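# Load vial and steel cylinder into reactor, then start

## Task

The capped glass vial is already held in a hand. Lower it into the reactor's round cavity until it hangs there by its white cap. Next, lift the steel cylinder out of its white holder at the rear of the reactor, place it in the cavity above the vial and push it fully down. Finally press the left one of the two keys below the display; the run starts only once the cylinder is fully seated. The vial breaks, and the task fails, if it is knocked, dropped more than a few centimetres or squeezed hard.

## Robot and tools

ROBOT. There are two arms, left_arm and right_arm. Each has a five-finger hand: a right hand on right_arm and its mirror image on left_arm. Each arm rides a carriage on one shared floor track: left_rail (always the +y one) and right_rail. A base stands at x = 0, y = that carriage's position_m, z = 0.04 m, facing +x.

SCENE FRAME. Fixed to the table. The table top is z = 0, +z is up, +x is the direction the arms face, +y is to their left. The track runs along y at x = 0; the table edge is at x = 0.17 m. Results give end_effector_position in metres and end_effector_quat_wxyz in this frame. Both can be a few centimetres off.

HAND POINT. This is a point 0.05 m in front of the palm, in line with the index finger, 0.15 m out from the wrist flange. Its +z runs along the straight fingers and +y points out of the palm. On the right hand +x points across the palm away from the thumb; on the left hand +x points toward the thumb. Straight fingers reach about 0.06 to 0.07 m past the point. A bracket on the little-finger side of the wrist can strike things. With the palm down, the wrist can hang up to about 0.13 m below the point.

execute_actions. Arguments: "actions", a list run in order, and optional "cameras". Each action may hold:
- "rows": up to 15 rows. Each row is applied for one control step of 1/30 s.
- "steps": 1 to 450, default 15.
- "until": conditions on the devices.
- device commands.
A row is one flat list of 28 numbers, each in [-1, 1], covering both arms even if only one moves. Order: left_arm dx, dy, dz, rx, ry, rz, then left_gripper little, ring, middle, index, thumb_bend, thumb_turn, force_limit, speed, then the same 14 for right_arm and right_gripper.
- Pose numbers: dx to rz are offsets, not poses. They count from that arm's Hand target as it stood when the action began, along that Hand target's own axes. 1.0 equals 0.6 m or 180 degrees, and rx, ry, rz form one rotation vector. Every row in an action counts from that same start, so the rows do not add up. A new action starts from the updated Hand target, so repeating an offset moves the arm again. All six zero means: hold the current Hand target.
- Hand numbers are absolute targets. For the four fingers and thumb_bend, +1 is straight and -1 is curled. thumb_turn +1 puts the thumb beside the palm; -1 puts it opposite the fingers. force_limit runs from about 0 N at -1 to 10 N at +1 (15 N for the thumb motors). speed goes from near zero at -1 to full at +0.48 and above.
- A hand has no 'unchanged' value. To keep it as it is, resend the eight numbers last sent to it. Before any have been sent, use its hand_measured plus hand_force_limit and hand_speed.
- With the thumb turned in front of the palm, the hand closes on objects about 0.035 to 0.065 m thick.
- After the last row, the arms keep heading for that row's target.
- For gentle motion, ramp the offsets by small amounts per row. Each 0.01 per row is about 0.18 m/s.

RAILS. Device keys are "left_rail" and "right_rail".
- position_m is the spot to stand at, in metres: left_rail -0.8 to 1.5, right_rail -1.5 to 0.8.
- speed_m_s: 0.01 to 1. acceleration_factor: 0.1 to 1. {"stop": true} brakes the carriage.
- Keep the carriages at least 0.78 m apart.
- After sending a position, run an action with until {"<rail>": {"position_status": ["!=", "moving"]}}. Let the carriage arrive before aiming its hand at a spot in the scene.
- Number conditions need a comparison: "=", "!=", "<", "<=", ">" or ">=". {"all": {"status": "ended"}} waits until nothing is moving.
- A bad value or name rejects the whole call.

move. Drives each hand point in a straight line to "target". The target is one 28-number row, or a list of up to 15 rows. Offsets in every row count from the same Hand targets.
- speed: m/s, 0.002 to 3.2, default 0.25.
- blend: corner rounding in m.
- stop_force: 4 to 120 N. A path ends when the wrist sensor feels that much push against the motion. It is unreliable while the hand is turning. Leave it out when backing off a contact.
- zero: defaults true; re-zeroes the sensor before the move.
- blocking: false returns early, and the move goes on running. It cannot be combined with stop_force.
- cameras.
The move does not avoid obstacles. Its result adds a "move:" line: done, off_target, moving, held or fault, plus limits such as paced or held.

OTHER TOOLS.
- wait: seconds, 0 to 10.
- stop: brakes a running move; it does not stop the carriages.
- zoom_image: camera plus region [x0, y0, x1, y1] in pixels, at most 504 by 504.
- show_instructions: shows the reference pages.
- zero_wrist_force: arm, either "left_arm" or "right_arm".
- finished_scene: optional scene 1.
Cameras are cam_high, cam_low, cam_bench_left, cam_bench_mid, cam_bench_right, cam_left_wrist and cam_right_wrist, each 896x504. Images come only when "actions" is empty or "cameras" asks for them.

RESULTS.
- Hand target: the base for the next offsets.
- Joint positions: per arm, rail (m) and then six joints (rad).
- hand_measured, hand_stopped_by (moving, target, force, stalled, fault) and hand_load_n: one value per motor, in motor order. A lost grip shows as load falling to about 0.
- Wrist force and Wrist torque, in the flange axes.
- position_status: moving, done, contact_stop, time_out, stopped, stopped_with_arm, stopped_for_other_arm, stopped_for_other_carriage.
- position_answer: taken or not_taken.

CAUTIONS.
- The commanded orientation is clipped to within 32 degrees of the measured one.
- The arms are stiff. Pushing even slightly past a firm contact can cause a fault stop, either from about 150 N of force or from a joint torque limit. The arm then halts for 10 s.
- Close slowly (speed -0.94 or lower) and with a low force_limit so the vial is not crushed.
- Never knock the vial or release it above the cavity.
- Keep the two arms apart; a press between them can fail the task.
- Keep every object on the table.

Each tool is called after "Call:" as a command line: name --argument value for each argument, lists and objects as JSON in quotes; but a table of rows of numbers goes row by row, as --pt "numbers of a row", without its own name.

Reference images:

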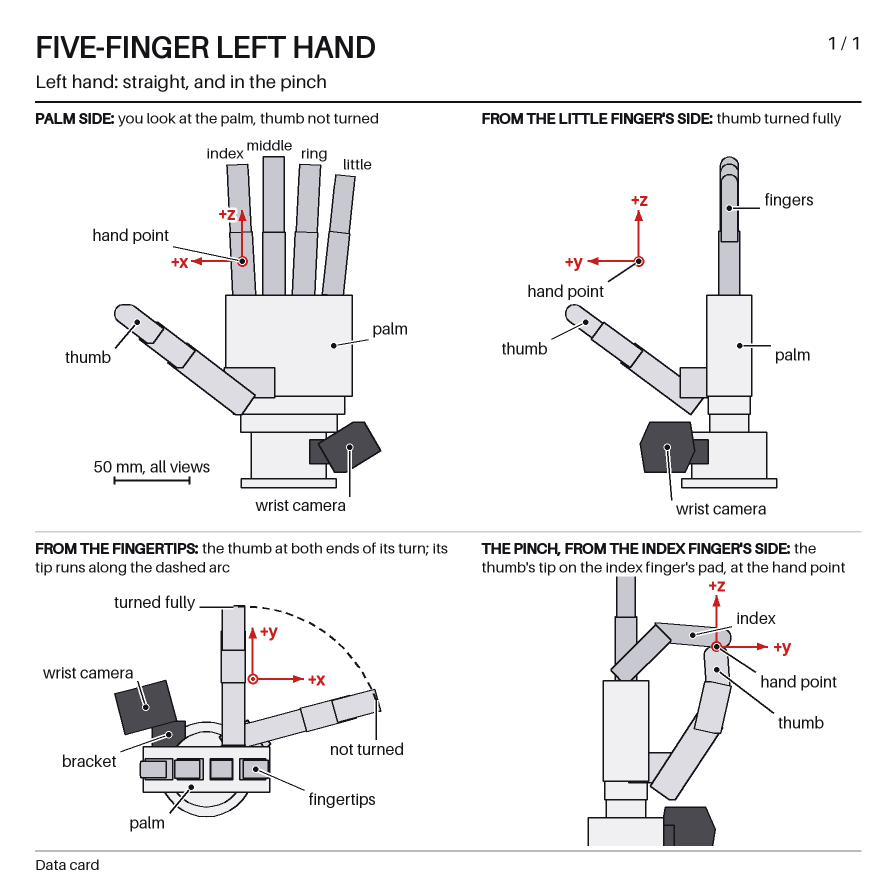

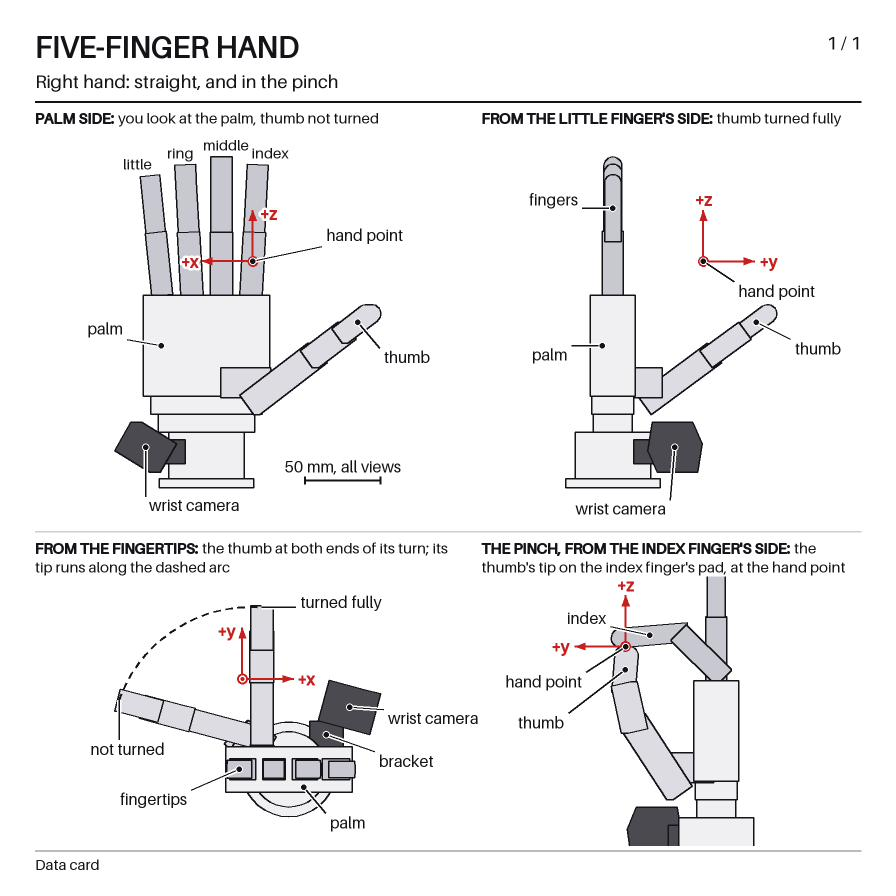

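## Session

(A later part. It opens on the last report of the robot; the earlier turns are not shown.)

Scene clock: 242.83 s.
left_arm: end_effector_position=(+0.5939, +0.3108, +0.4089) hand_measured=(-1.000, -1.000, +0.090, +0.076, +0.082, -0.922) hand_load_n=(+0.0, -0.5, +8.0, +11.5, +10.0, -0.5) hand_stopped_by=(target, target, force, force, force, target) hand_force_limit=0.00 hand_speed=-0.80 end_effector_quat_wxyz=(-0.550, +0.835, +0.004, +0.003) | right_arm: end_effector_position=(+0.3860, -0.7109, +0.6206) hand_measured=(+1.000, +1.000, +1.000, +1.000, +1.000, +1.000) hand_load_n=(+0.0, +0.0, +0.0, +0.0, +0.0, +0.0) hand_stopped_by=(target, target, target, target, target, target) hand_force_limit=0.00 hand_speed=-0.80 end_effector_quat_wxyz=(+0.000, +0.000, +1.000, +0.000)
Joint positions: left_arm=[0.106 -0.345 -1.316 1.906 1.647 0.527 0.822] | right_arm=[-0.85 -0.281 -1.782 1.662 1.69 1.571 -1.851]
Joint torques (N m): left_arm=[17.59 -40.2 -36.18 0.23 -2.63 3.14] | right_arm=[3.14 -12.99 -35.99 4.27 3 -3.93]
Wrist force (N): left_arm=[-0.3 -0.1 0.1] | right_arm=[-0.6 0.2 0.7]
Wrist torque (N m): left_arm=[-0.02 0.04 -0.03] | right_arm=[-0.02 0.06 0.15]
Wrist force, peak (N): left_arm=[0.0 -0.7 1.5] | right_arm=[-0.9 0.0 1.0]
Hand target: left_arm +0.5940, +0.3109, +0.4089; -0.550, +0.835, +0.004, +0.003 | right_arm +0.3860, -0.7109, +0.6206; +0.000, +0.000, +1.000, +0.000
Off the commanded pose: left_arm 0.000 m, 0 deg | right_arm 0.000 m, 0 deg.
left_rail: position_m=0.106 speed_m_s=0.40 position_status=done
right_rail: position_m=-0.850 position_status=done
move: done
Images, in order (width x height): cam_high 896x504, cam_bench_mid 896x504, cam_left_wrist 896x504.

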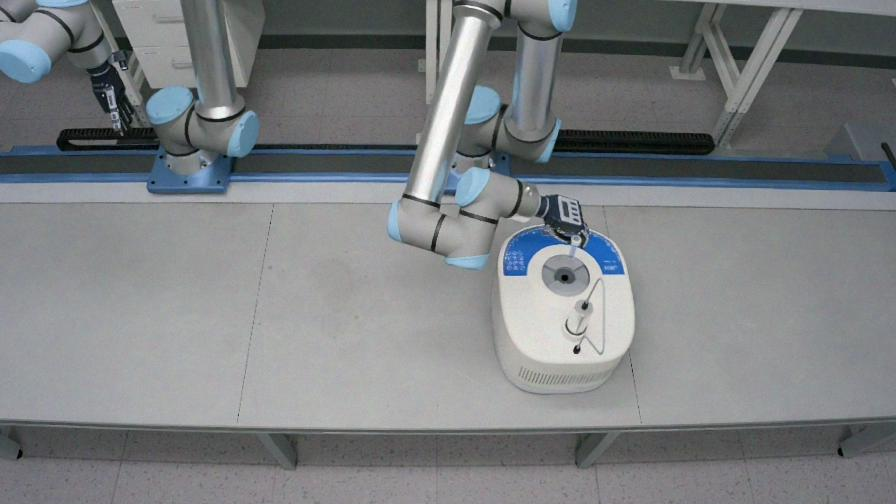

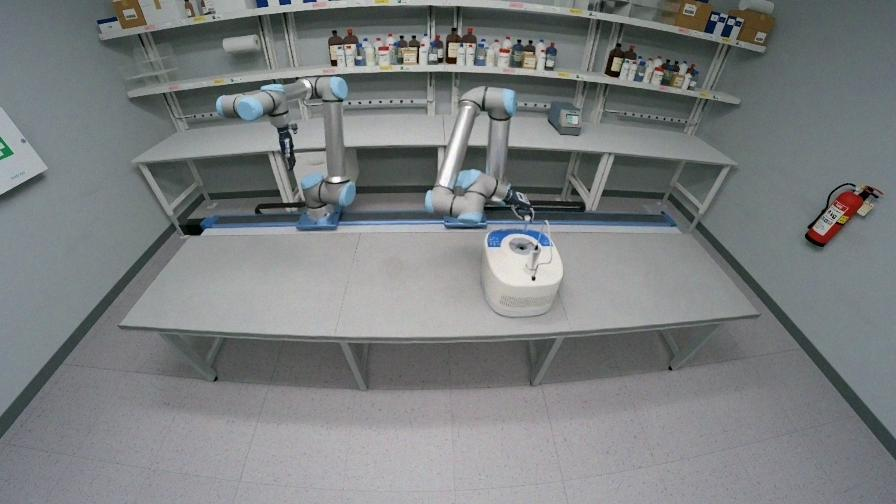

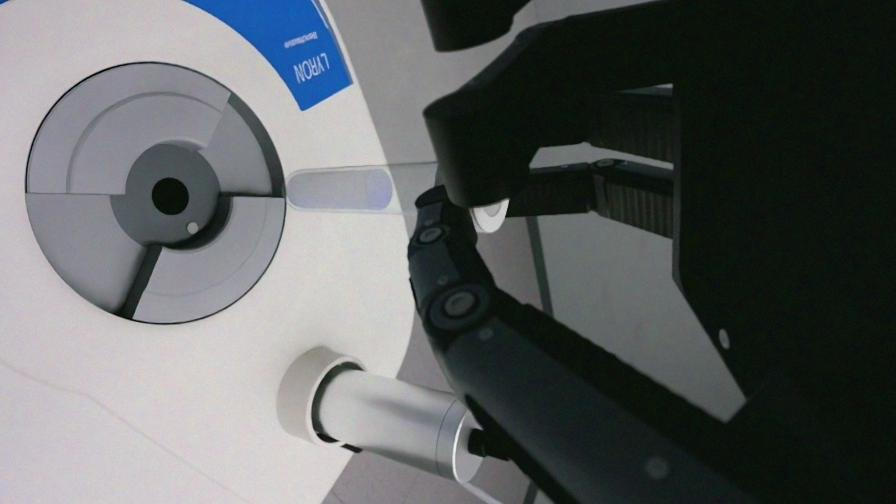

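Call:
move --target '[-0.009,0.0663,0.014,0,0,0,-1,-1,0.09,0.074,0.082,-0.922,0,-0.8, 0,0,0,0,0,0,1,1,1,1,1,1,0,-0.8]' --speed 0.1 --cameras '["cam_left_wrist", "cam_high"]'

Call:
zoom_image --camera "cam_left_wrist" --region '[80, 100, 520, 330]'

Call:
zoom_image --camera "cam_high" --region '[500, 200, 660, 360]'

Scene clock: 272.00 s.
left_arm: end_effector_position=(+0.5890, +0.3028, +0.3692) hand_measured=(-1.000, -1.000, +0.090, +0.076, +0.082, -0.922) hand_load_n=(+0.0, +0.0, +7.5, +11.5, +10.0, -0.5) hand_stopped_by=(target, target, force, force, force, target) hand_force_limit=0.00 hand_speed=-0.80 end_effector_quat_wxyz=(-0.550, +0.835, +0.004, +0.003) | right_arm: end_effector_position=(+0.3860, -0.7109, +0.6206) hand_measured=(+1.000, +1.000, +1.000, +1.000, +1.000, +1.000) hand_load_n=(+0.0, +0.0, +0.0, +0.0, +0.0, +0.0) hand_stopped_by=(target, target, target, target, target, target) hand_force_limit=0.00 hand_speed=-0.80 end_effector_quat_wxyz=(+0.000, +0.000, +1.000, +0.000)
Joint positions: left_arm=[0.106 -0.362 -1.282 1.951 1.591 0.537 0.796] | right_arm=[-0.85 -0.281 -1.782 1.662 1.69 1.571 -1.851]
Joint torques (N m): left_arm=[-18.46 -44.74 -20.71 0.37 0.84 -2.9] | right_arm=[2.76 -12.9 -36.18 3.18 2.99 -3.68]
Wrist force (N): left_arm=[-0.1 -0.2 0.3] | right_arm=[-0.5 0.0 0.9]
Wrist torque (N m): left_arm=[-0.05 0.02 0.10] | right_arm=[-0.05 0.04 0.14]
Wrist force, peak (N): left_arm=[0.1 -1.1 -0.1] | right_arm=[-0.6 0.4 1.1]
Hand target: left_arm +0.5890, +0.3028, +0.3690; -0.550, +0.835, +0.004, +0.003 | right_arm +0.3860, -0.7109, +0.6206; +0.000, +0.000, +1.000, +0.000
Off the commanded pose: left_arm 0.000 m, 0 deg | right_arm 0.000 m, 0 deg.
left_rail: position_m=0.106 speed_m_s=0.40 position_status=done
right_rail: position_m=-0.850 position_status=done
move: done
Images, in order (width x height): cam_high 896x504, cam_left_wrist 896x504.

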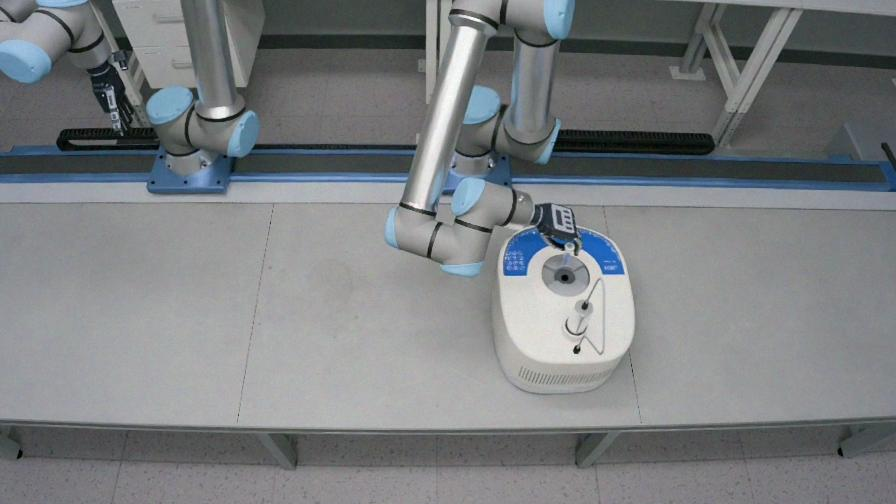

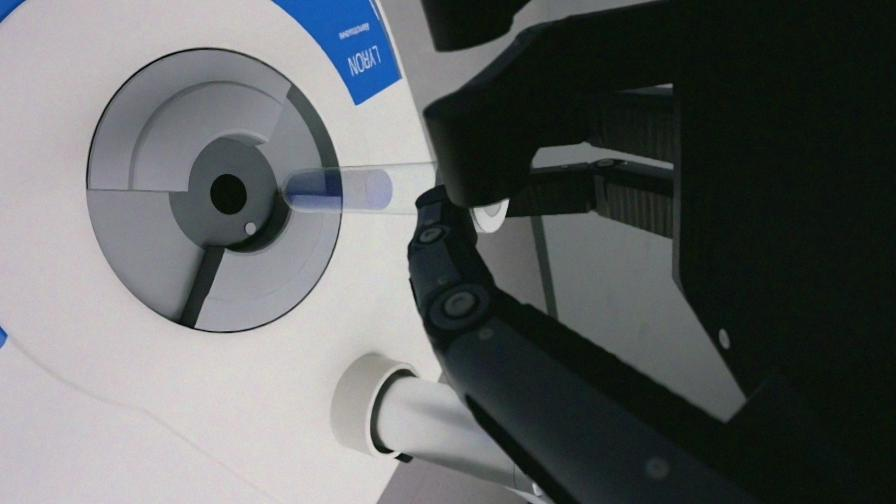

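Scaled by 1.145 from the camera's 896x504 image, which has a finer 1280x720 frame.

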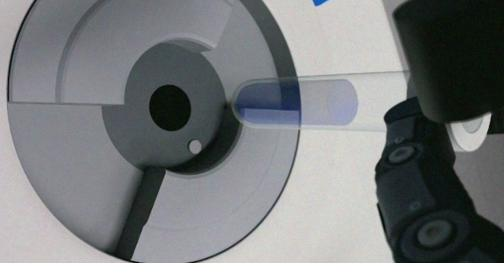

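Scaled by 3.150 from the camera's 896x504 image, which has a finer 1280x720 frame.

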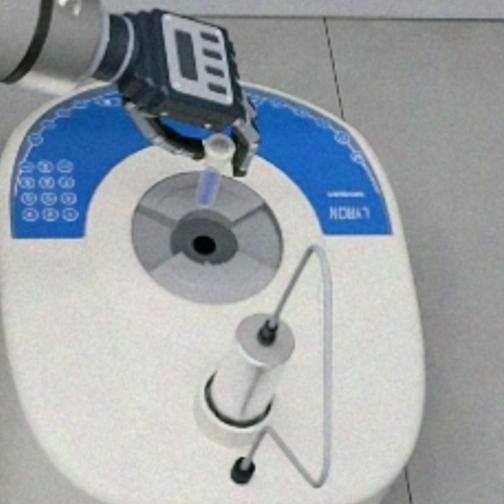

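Call:
move --target '[0.0097,0.0268,0.0223,0,0,0,-1,-1,0.09,0.074,0.082,-0.922,0,-0.8, 0,0,0,0,0,0,1,1,1,1,1,1,0,-0.8]' --speed 0.06 --cameras '["cam_left_wrist", "cam_high"]'

Call:
zoom_image --camera "cam_left_wrist" --region '[180, 120, 440, 290]'

Call:
zoom_image --camera "cam_high" --region '[530, 230, 610, 310]'

Scene clock: 317.37 s.
left_arm: end_effector_position=(+0.5949, +0.3088, +0.3491) hand_measured=(-1.000, -1.000, +0.090, +0.076, +0.082, -0.922) hand_load_n=(+0.0, +0.0, +8.0, +11.5, +10.0, -0.5) hand_stopped_by=(target, target, force, force, force, target) hand_force_limit=0.00 hand_speed=-0.80 end_effector_quat_wxyz=(-0.550, +0.835, +0.004, +0.003) | right_arm: end_effector_position=(+0.3860, -0.7109, +0.6206) hand_measured=(+1.000, +1.000, +1.000, +1.000, +1.000, +1.000) hand_load_n=(+0.0, +0.0, +0.0, +0.0, +0.0, +0.0) hand_stopped_by=(target, target, target, target, target, target) hand_force_limit=0.00 hand_speed=-0.80 end_effector_quat_wxyz=(+0.000, +0.000, +1.000, +0.000)
Joint positions: left_arm=[0.106 -0.348 -1.252 1.949 1.544 0.528 0.817] | right_arm=[-0.85 -0.281 -1.782 1.662 1.69 1.571 -1.851]
Joint torques (N m): left_arm=[15.63 -43.41 -34.86 -0.16 -2.91 3.06] | right_arm=[2.68 -11.51 -36.06 3.25 2.87 -3.78]
Wrist force (N): left_arm=[0.1 -0.3 0.1] | right_arm=[-0.6 0.2 0.8]
Wrist torque (N m): left_arm=[-0.06 -0.02 0.00] | right_arm=[-0.02 0.05 0.14]
Wrist force, peak (N): left_arm=[-0.4 -0.5 -0.2] | right_arm=[-0.3 0.3 1.2]
Hand target: left_arm +0.5950, +0.3088, +0.3490; -0.550, +0.835, +0.004, +0.003 | right_arm +0.3860, -0.7109, +0.6206; +0.000, +0.000, +1.000, +0.000
Off the commanded pose: left_arm 0.000 m, 0 deg | right_arm 0.000 m, 0 deg.
left_rail: position_m=0.106 speed_m_s=0.40 position_status=done
right_rail: position_m=-0.850 position_status=done
move: done
Images, in order (width x height): cam_high 896x504, cam_left_wrist 896x504.

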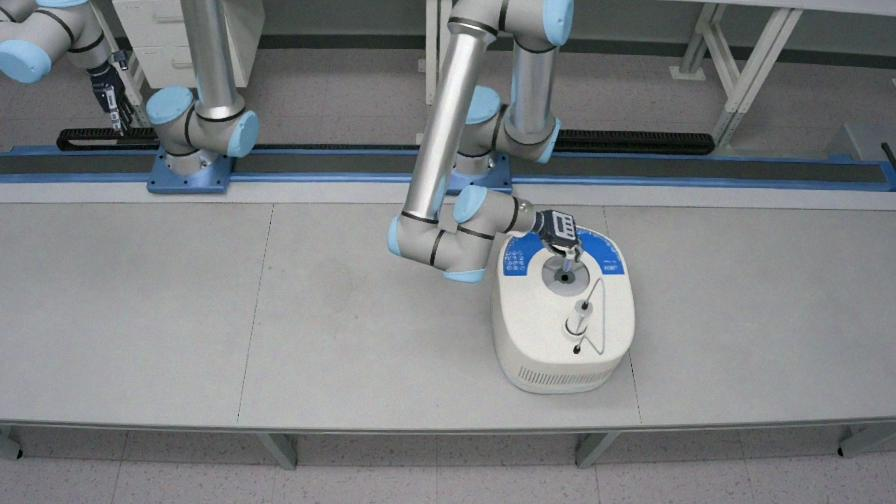

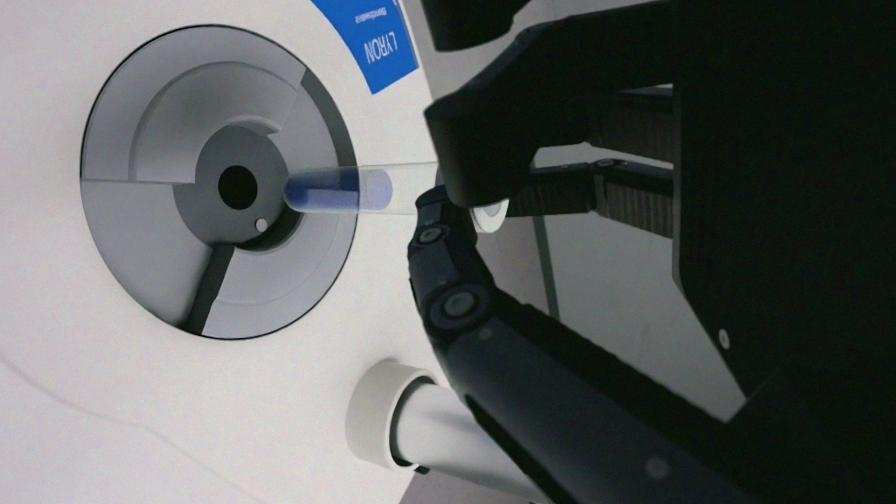

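Scaled by 1.938 from the camera's 896x504 image, which has a finer 1280x720 frame.

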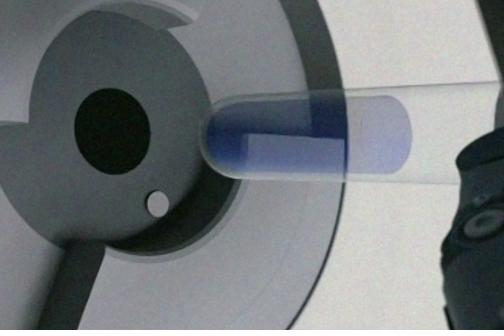

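Scaled by 6.300 from the camera's 896x504 image, which has a finer 1280x720 frame.

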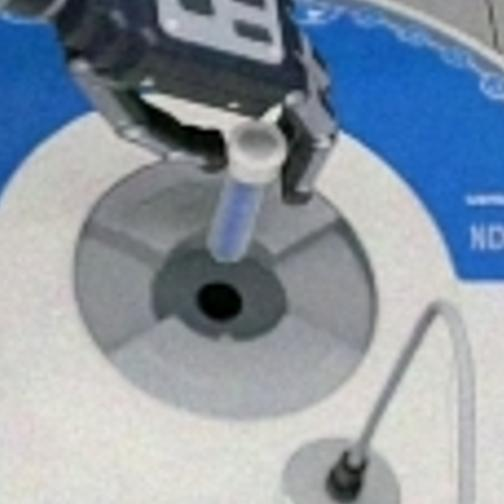

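Call:
move --target '[-0.0003,0.0306,0.0131,0,0,0,-1,-1,0.09,0.074,0.082,-0.922,0,-0.8, 0,0,0,0,0,0,1,1,1,1,1,1,0,-0.8]' --speed 0.06 --cameras '["cam_left_wrist", "cam_high"]'

Call:
zoom_image --camera "cam_left_wrist" --region '[180, 120, 440, 290]'

Call:
zoom_image --camera "cam_high" --region '[530, 230, 610, 310]'

Scene clock: 342.07 s.
left_arm: end_effector_position=(+0.5950, +0.3088, +0.3292) hand_measured=(-1.000, -1.000, +0.090, +0.076, +0.082, -0.922) hand_load_n=(+0.0, +0.5, +7.5, +11.5, +10.0, +0.0) hand_stopped_by=(target, target, force, force, force, target) hand_force_limit=0.00 hand_speed=-0.80 end_effector_quat_wxyz=(-0.550, +0.835, +0.005, +0.003) | right_arm: end_effector_position=(+0.3860, -0.7109, +0.6206) hand_measured=(+1.000, +1.000, +1.000, +1.000, +1.000, +1.000) hand_load_n=(+0.0, +0.0, +0.0, +0.0, +0.0, +0.0) hand_stopped_by=(target, target, target, target, target, target) hand_force_limit=0.00 hand_speed=-0.80 end_effector_quat_wxyz=(+0.000, +0.000, +1.000, +0.000)
Joint positions: left_arm=[0.106 -0.348 -1.228 1.962 1.508 0.528 0.817] | right_arm=[-0.85 -0.281 -1.782 1.662 1.69 1.571 -1.851]
Joint torques (N m): left_arm=[-6.2 -47.94 -19.74 0.12 0.24 0.48] | right_arm=[2.9 -12.89 -35.81 3.17 2.89 -3.76]
Wrist force (N): left_arm=[0.0 -0.2 0.2] | right_arm=[-0.4 0.2 0.3]
Wrist torque (N m): left_arm=[-0.04 0.00 -0.01] | right_arm=[0.01 0.05 0.16]
Wrist force, peak (N): left_arm=[-0.4 -0.7 0.1] | right_arm=[-0.7 -0.1 1.2]
Hand target: left_arm +0.5950, +0.3087, +0.3290; -0.550, +0.835, +0.004, +0.003 | right_arm +0.3860, -0.7109, +0.6206; +0.000, +0.000, +1.000, +0.000
Off the commanded pose: left_arm 0.000 m, 0 deg | right_arm 0.000 m, 0 deg.
left_rail: position_m=0.106 speed_m_s=0.40 position_status=done
right_rail: position_m=-0.850 position_status=done
move: done
Images, in order (width x height): cam_high 896x504, cam_left_wrist 896x504.

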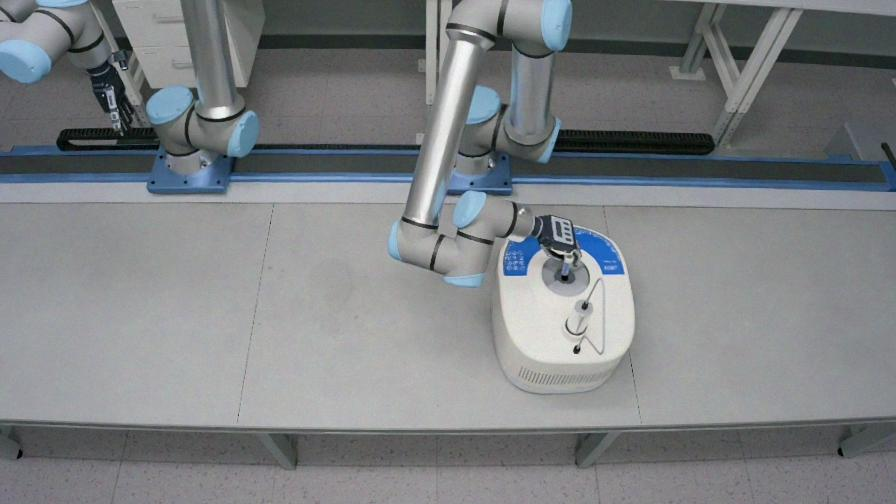

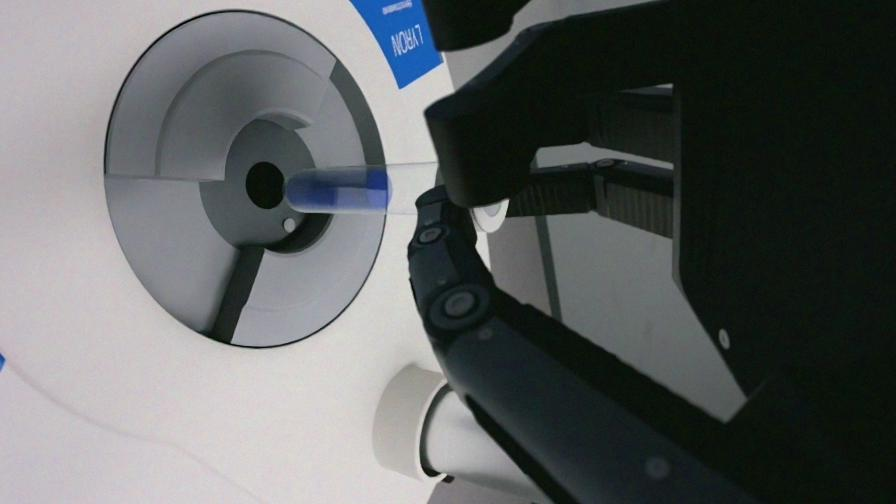

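Scaled by 1.938 from the camera's 896x504 image, which has a finer 1280x720 frame.

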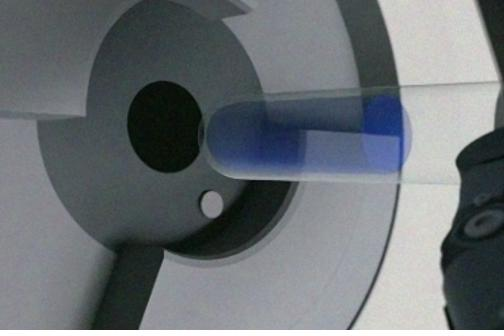

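Scaled by 6.300 from the camera's 896x504 image, which has a finer 1280x720 frame.

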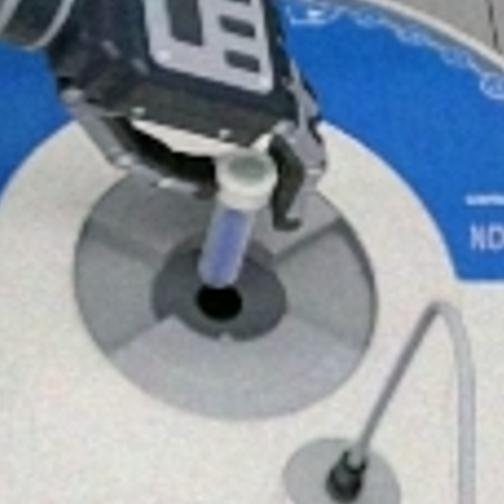

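Call:
move --target '[-0.0035,0.0168,0.0126,0,0,0,-1,-1,0.09,0.074,0.082,-0.922,0,-0.8, 0,0,0,0,0,0,1,1,1,1,1,1,0,-0.8]' --speed 0.04 --stop_force 6 --cameras '["cam_left_wrist", "cam_high"]'

Call:
zoom_image --camera "cam_left_wrist" --region '[180, 120, 440, 290]'

Call:
zoom_image --camera "cam_high" --region '[530, 230, 610, 310]'

Scene clock: 361.13 s.
left_arm: end_effector_position=(+0.5930, +0.3117, +0.3168) hand_measured=(-1.000, -1.000, +0.090, +0.076, +0.082, -0.922) hand_load_n=(+0.0, +0.0, +8.0, +11.5, +10.0, +0.0) hand_stopped_by=(target, target, force, force, force, target) hand_force_limit=0.00 hand_speed=-0.80 end_effector_quat_wxyz=(-0.550, +0.835, +0.004, +0.003) | right_arm: end_effector_position=(+0.3860, -0.7109, +0.6206) hand_measured=(+1.000, +1.000, +1.000, +1.000, +1.000, +1.000) hand_load_n=(+0.0, +0.0, +0.0, +0.0, +0.0, +0.0) hand_stopped_by=(target, target, target, target, target, target) hand_force_limit=0.00 hand_speed=-0.80 end_effector_quat_wxyz=(+0.000, +0.000, +1.000, +0.000)
Joint positions: left_arm=[0.106 -0.344 -1.217 1.972 1.48 0.526 0.824] | right_arm=[-0.85 -0.281 -1.782 1.662 1.69 1.571 -1.851]
Joint torques (N m): left_arm=[16.66 -46.96 -18.33 0.04 -2.84 3.22] | right_arm=[2.78 -12.54 -36.1 3.15 2.9 -3.65]
Wrist force (N): left_arm=[0.0 0.0 0.1] | right_arm=[-0.6 0.2 0.7]
Wrist torque (N m): left_arm=[-0.01 0.01 -0.01] | right_arm=[-0.01 0.07 0.14]
Wrist force, peak (N): left_arm=[0.1 -0.7 0.1] | right_arm=[-0.7 0.2 1.2]
Hand target: left_arm +0.5930, +0.3117, +0.3168; -0.550, +0.835, +0.004, +0.003 | right_arm +0.3860, -0.7109, +0.6206; +0.000, +0.000, +1.000, +0.000
Off the commanded pose: left_arm 0.000 m, 0 deg | right_arm 0.000 m, 0 deg.
left_rail: position_m=0.106 speed_m_s=0.40 position_status=done
right_rail: position_m=-0.850 position_status=done
move: done
Images, in order (width x height): cam_high 896x504, cam_left_wrist 896x504.

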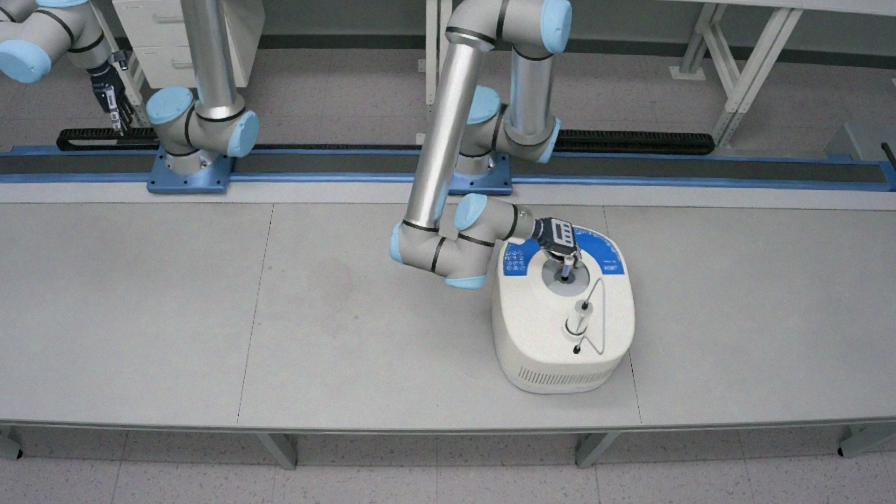

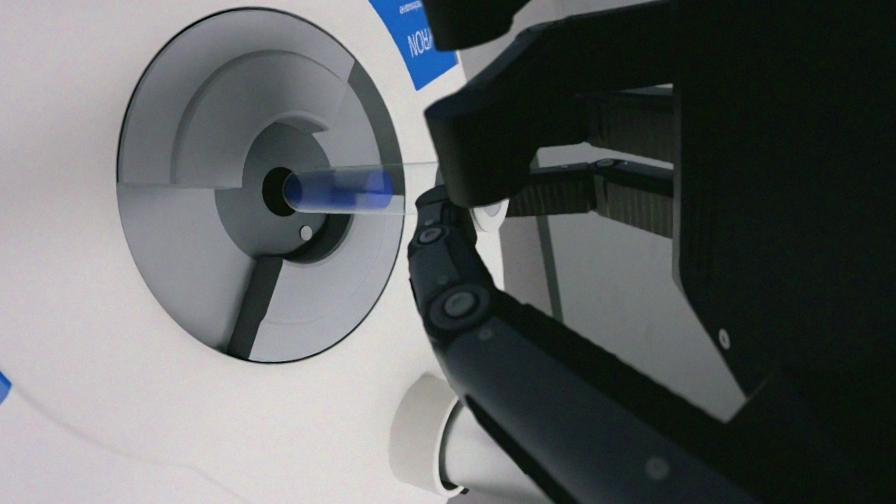

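Scaled by 1.938 from the camera's 896x504 image, which has a finer 1280x720 frame.

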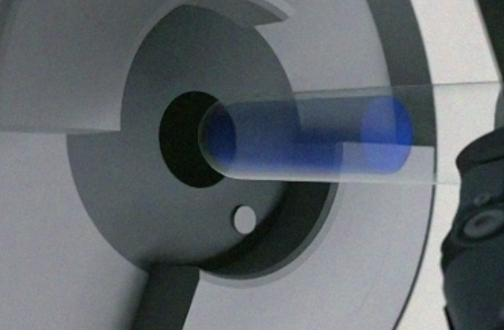

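Scaled by 6.300 from the camera's 896x504 image, which has a finer 1280x720 frame.

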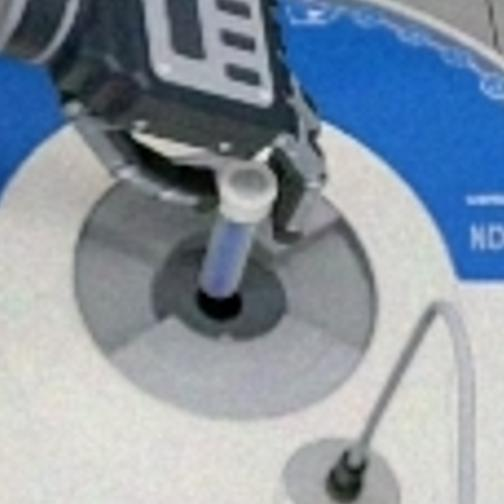

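Call:
move --target '[-0.0002,0.0153,0.0066,0,0,0,-1,-1,0.09,0.074,0.082,-0.922,0,-0.8, 0,0,0,0,0,0,1,1,1,1,1,1,0,-0.8]' --speed 0.02 --stop_force 4 --cameras '["cam_left_wrist", "cam_high"]'

Call:
zoom_image --camera "cam_left_wrist" --region '[180, 120, 440, 290]'

Call:
zoom_image --camera "cam_high" --region '[530, 230, 610, 310]'

Scene clock: 371.83 s.
left_arm: end_effector_position=(+0.5929, +0.3117, +0.3068) hand_measured=(-1.000, -1.000, +0.090, +0.076, +0.082, -0.922) hand_load_n=(+0.0, +0.0, +7.5, +11.5, +10.0, -0.5) hand_stopped_by=(target, target, force, force, force, target) hand_force_limit=0.00 hand_speed=-0.80 end_effector_quat_wxyz=(-0.550, +0.835, +0.004, +0.003) | right_arm: end_effector_position=(+0.3860, -0.7109, +0.6206) hand_measured=(+1.000, +1.000, +1.000, +1.000, +1.000, +1.000) hand_load_n=(+0.0, +0.0, +0.0, +0.0, +0.0, +0.0) hand_stopped_by=(target, target, target, target, target, target) hand_force_limit=0.00 hand_speed=-0.80 end_effector_quat_wxyz=(+0.000, +0.000, +1.000, +0.000)
Joint positions: left_arm=[0.106 -0.344 -1.204 1.978 1.462 0.526 0.824] | right_arm=[-0.85 -0.281 -1.782 1.662 1.69 1.571 -1.851]
Joint torques (N m): left_arm=[17.79 -48.49 -18.23 0.16 -2.36 0.48] | right_arm=[2.95 -12.45 -36.1 3.21 2.99 -3.45]
Wrist force (N): left_arm=[0.1 -0.2 0.1] | right_arm=[-0.4 0.1 0.7]
Wrist torque (N m): left_arm=[-0.04 -0.01 0.00] | right_arm=[-0.03 0.03 0.15]
Wrist force, peak (N): left_arm=[0.5 -0.5 0.1] | right_arm=[-0.6 0.1 1.3]
Hand target: left_arm +0.5929, +0.3117, +0.3068; -0.550, +0.835, +0.004, +0.003 | right_arm +0.3860, -0.7109, +0.6206; +0.000, +0.000, +1.000, +0.000
Off the commanded pose: left_arm 0.000 m, 0 deg | right_arm 0.000 m, 0 deg.
left_rail: position_m=0.106 speed_m_s=0.40 position_status=done
right_rail: position_m=-0.850 position_status=done
move: done
Images, in order (width x height): cam_high 896x504, cam_left_wrist 896x504.

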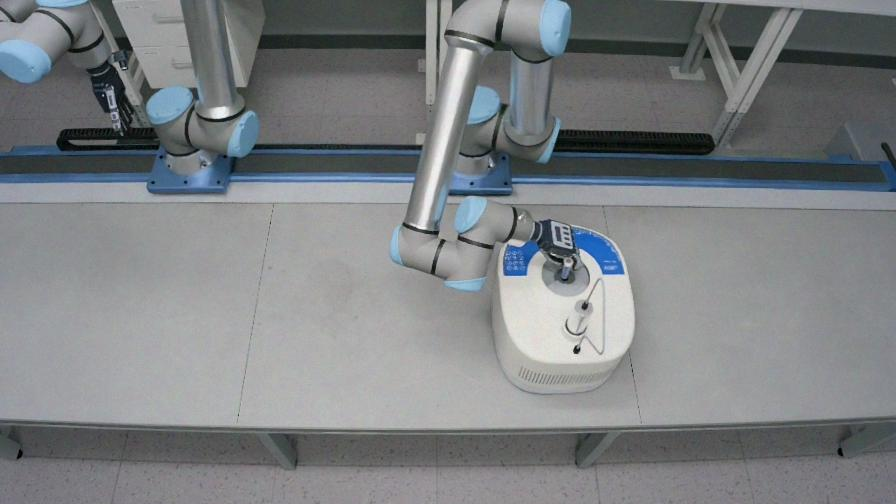

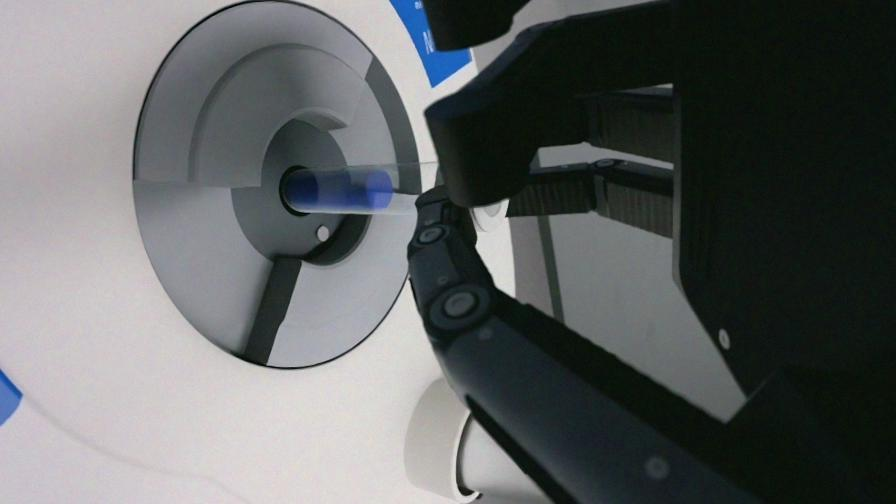

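Scaled by 1.938 from the camera's 896x504 image, which has a finer 1280x720 frame.

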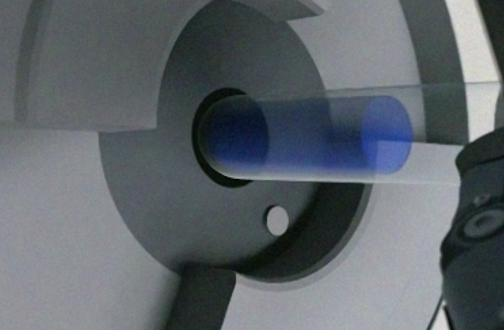

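Scaled by 6.300 from the camera's 896x504 image, which has a finer 1280x720 frame.

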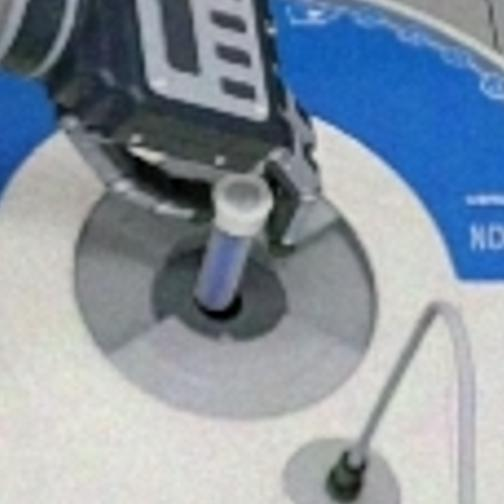

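Call:
move --target '[-0.0001,0.0122,0.0053,0,0,0,-1,-1,0.09,0.074,0.082,-0.922,0,-0.8, 0,0,0,0,0,0,1,1,1,1,1,1,0,-0.8]' --speed 0.02 --stop_force 4 --cameras '["cam_left_wrist", "cam_high"]'

Call:
zoom_image --camera "cam_left_wrist" --region '[180, 120, 440, 290]'

Call:
zoom_image --camera "cam_high" --region '[530, 230, 610, 310]'

Scene clock: 381.87 s.
left_arm: end_effector_position=(+0.5930, +0.3118, +0.2988) hand_measured=(-1.000, -1.000, +0.090, +0.076, +0.084, -0.922) hand_load_n=(+0.0, +0.0, +7.0, +11.0, +12.0, -0.5) hand_stopped_by=(target, target, force, force, force, target) hand_force_limit=0.00 hand_speed=-0.80 end_effector_quat_wxyz=(-0.550, +0.835, +0.004, +0.003) | right_arm: end_effector_position=(+0.3860, -0.7109, +0.6206) hand_measured=(+1.000, +1.000, +1.000, +1.000, +1.000, +1.000) hand_load_n=(+0.0, +0.0, -0.5, +0.0, +0.0, +0.0) hand_stopped_by=(target, target, target, target, target, target) hand_force_limit=0.00 hand_speed=-0.80 end_effector_quat_wxyz=(+0.000, +0.000, +1.000, +0.000)
Joint positions: left_arm=[0.106 -0.344 -1.194 1.982 1.448 0.526 0.824] | right_arm=[-0.85 -0.281 -1.782 1.662 1.69 1.571 -1.851]
Joint torques (N m): left_arm=[15.44 -49.23 -17.97 0.49 -2.56 3.26] | right_arm=[2.52 -12.73 -35.85 3.31 2.97 -3.67]
Wrist force (N): left_arm=[0.1 -1.5 1.2] | right_arm=[-0.5 0.3 0.8]
Wrist torque (N m): left_arm=[0.04 0.05 -0.03] | right_arm=[-0.01 0.05 0.15]
Wrist force, peak (N): left_arm=[0.7 -1.6 1.0] | right_arm=[-0.8 0.4 1.3]
Hand target: left_arm +0.5930, +0.3118, +0.2988; -0.550, +0.835, +0.004, +0.003 | right_arm +0.3860, -0.7109, +0.6206; +0.000, +0.000, +1.000, +0.000
Off the commanded pose: left_arm 0.000 m, 0 deg | right_arm 0.000 m, 0 deg.
left_rail: position_m=0.106 speed_m_s=0.40 position_status=done
right_rail: position_m=-0.850 position_status=done
move: done
Images, in order (width x height): cam_high 896x504, cam_left_wrist 896x504.

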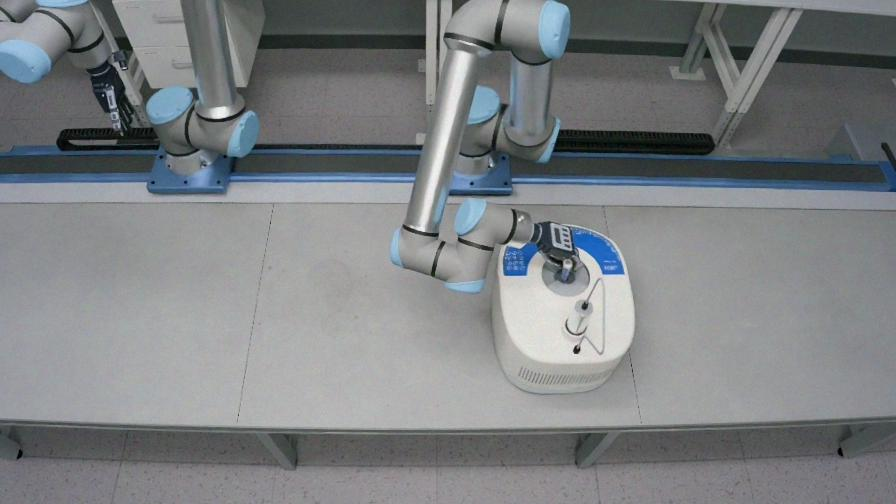

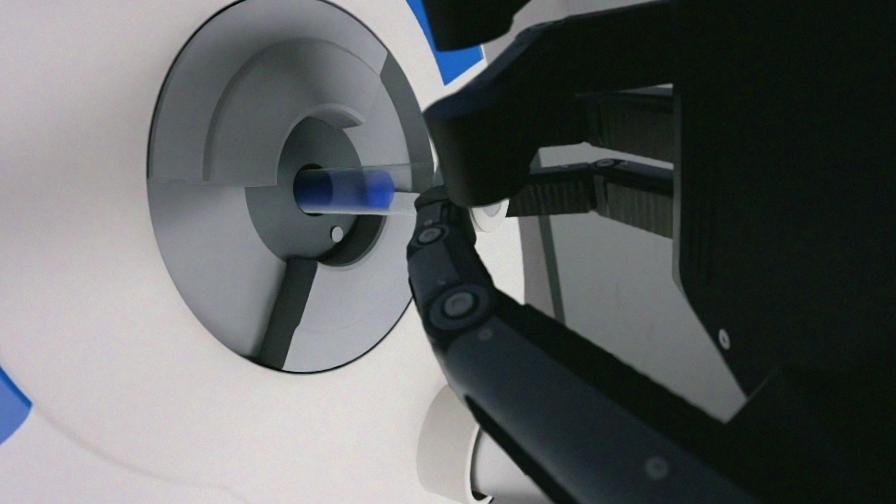

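Scaled by 1.938 from the camera's 896x504 image, which has a finer 1280x720 frame.

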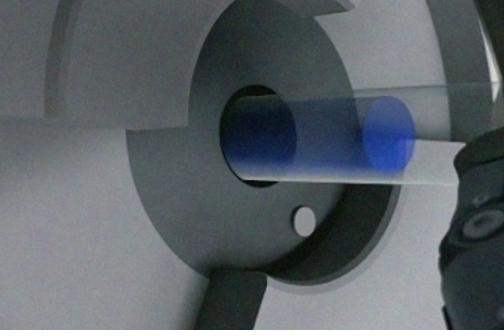

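Scaled by 6.300 from the camera's 896x504 image, which has a finer 1280x720 frame.

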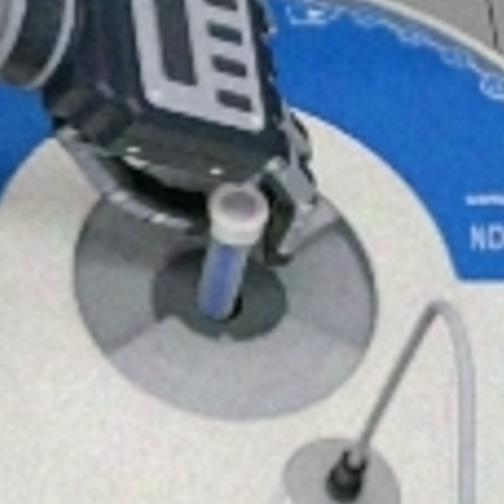

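Call:
move --target '[0,-0.001,0.0023,0,0,0,-1,-1,0.09,0.074,0.082,-0.922,0,-0.8, 0,0,0,0,0,0,1,1,1,1,1,1,0,-0.8]' --speed 0.02

Scene clock: 388.30 s.
left_arm: end_effector_position=(+0.5929, +0.3132, +0.2988) hand_measured=(-1.000, -1.000, +0.090, +0.076, +0.084, -0.922) hand_load_n=(+0.0, +0.0, +7.5, +11.5, +10.5, -0.5) hand_stopped_by=(target, target, force, force, force, target) hand_force_limit=0.00 hand_speed=-0.80 end_effector_quat_wxyz=(-0.550, +0.835, +0.004, +0.003) | right_arm: end_effector_position=(+0.3860, -0.7109, +0.6206) hand_measured=(+1.000, +1.000, +1.000, +1.000, +1.000, +1.000) hand_load_n=(+0.0, +0.0, +0.0, +0.0, +0.0, +0.0) hand_stopped_by=(target, target, target, target, target, target) hand_force_limit=0.00 hand_speed=-0.80 end_effector_quat_wxyz=(+0.000, +0.000, +1.000, +0.000)
Joint positions: left_arm=[0.106 -0.341 -1.194 1.982 1.445 0.524 0.828] | right_arm=[-0.85 -0.281 -1.782 1.662 1.69 1.571 -1.851]
Joint torques (N m): left_arm=[18.24 -70.61 -31.82 0.18 -3.06 3.21] | right_arm=[3.74 -12.67 -35.8 3.28 2.85 -3.13]
Wrist force (N): left_arm=[0.1 -0.1 0.3] | right_arm=[-0.4 0.4 0.9]
Wrist torque (N m): left_arm=[-0.03 0.00 -0.02] | right_arm=[0.00 0.03 0.16]
Wrist force, peak (N): left_arm=[0.4 -1.8 1.3] | right_arm=[-0.7 -0.1 1.3]
Hand target: left_arm +0.5929, +0.3133, +0.2988; -0.550, +0.835, +0.004, +0.003 | right_arm +0.3860, -0.7109, +0.6206; +0.000, +0.000, +1.000, +0.000
Off the commanded pose: left_arm 0.000 m, 0 deg | right_arm 0.000 m, 0 deg.
left_rail: position_m=0.106 speed_m_s=0.40 position_status=done
right_rail: position_m=-0.850 position_status=done
move: done

Call:
move --target '[-0.0001,0.0153,0.0066,0,0,0,-1,-1,0.09,0.074,0.082,-0.922,0,-0.8, 0,0,0,0,0,0,1,1,1,1,1,1,0,-0.8]' --speed 0.02 --stop_force 4 --cameras '["cam_left_wrist", "cam_high"]'

Call:
zoom_image --camera "cam_high" --region '[530, 230, 610, 310]'

Scene clock: 394.27 s.
left_arm: end_effector_position=(+0.5930, +0.3133, +0.2888) hand_measured=(-1.000, -1.000, +0.090, +0.076, +0.084, -0.922) hand_load_n=(+0.0, +0.0, +7.5, +11.5, +10.0, -0.5) hand_stopped_by=(target, target, force, force, force, target) hand_force_limit=0.00 hand_speed=-0.80 end_effector_quat_wxyz=(-0.550, +0.835, +0.004, +0.003) | right_arm: end_effector_position=(+0.3860, -0.7109, +0.6206) hand_measured=(+1.000, +1.000, +1.000, +1.000, +1.000, +1.000) hand_load_n=(+0.0, +0.0, +0.0, +0.0, +0.0, +0.0) hand_stopped_by=(target, target, target, target, target, target) hand_force_limit=0.00 hand_speed=-0.80 end_effector_quat_wxyz=(+0.000, +0.000, +1.000, +0.000)
Joint positions: left_arm=[0.106 -0.341 -1.182 1.986 1.428 0.524 0.828] | right_arm=[-0.85 -0.281 -1.782 1.662 1.69 1.571 -1.851]
Joint torques (N m): left_arm=[15.78 -49.68 -17.09 0.43 -2.84 3.23] | right_arm=[2.16 -12.91 -36.1 3.14 3.03 -3.37]
Wrist force (N): left_arm=[0.0 -0.6 0.7] | right_arm=[-0.4 0.2 0.8]
Wrist torque (N m): left_arm=[-0.05 0.05 -0.03] | right_arm=[-0.01 0.03 0.15]
Wrist force, peak (N): left_arm=[0.3 -0.7 0.8] | right_arm=[-0.8 0.1 1.2]
Hand target: left_arm +0.5930, +0.3133, +0.2888; -0.550, +0.835, +0.004, +0.003 | right_arm +0.3860, -0.7109, +0.6206; +0.000, +0.000, +1.000, +0.000
Off the commanded pose: left_arm 0.000 m, 0 deg | right_arm 0.000 m, 0 deg.
left_rail: position_m=0.106 speed_m_s=0.40 position_status=done
right_rail: position_m=-0.850 position_status=done
move: done
Images, in order (width x height): cam_high 896x504, cam_left_wrist 896x504.

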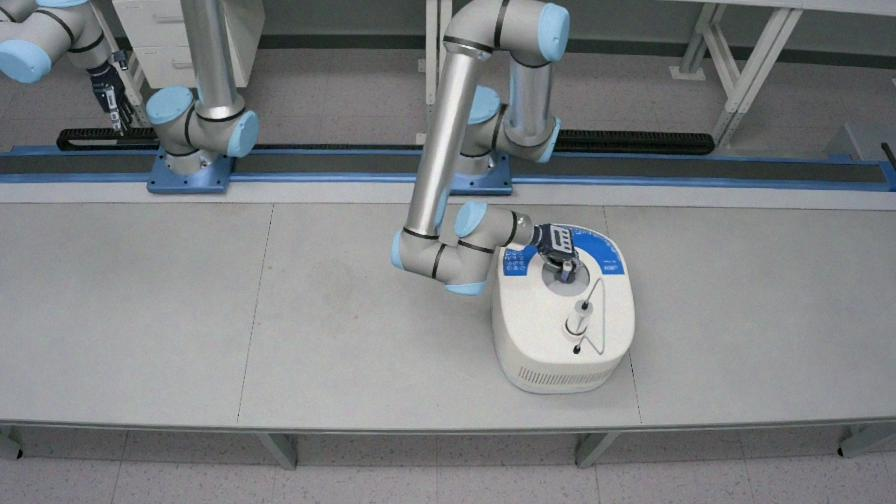

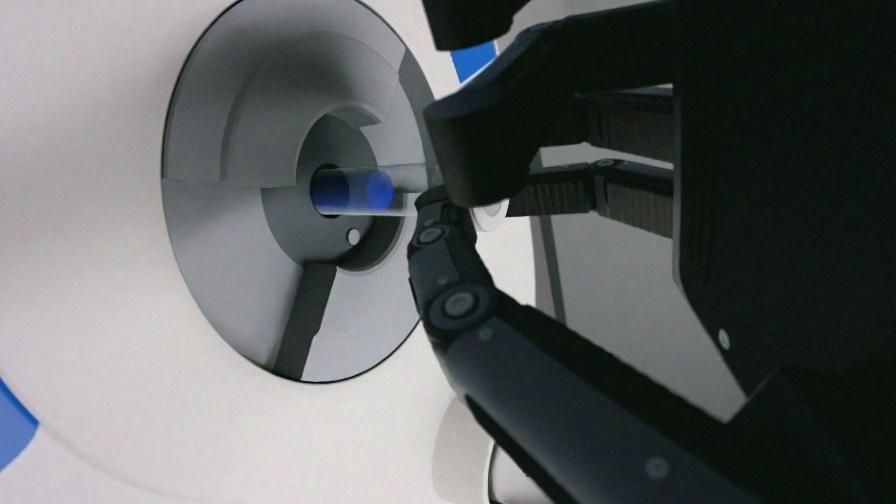

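Scaled by 6.300 from the camera's 896x504 image, which has a finer 1280x720 frame.

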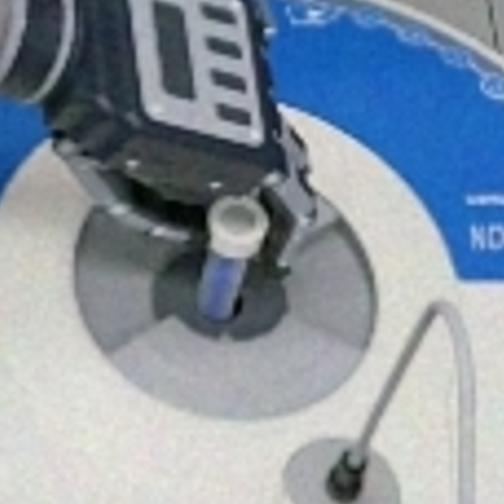

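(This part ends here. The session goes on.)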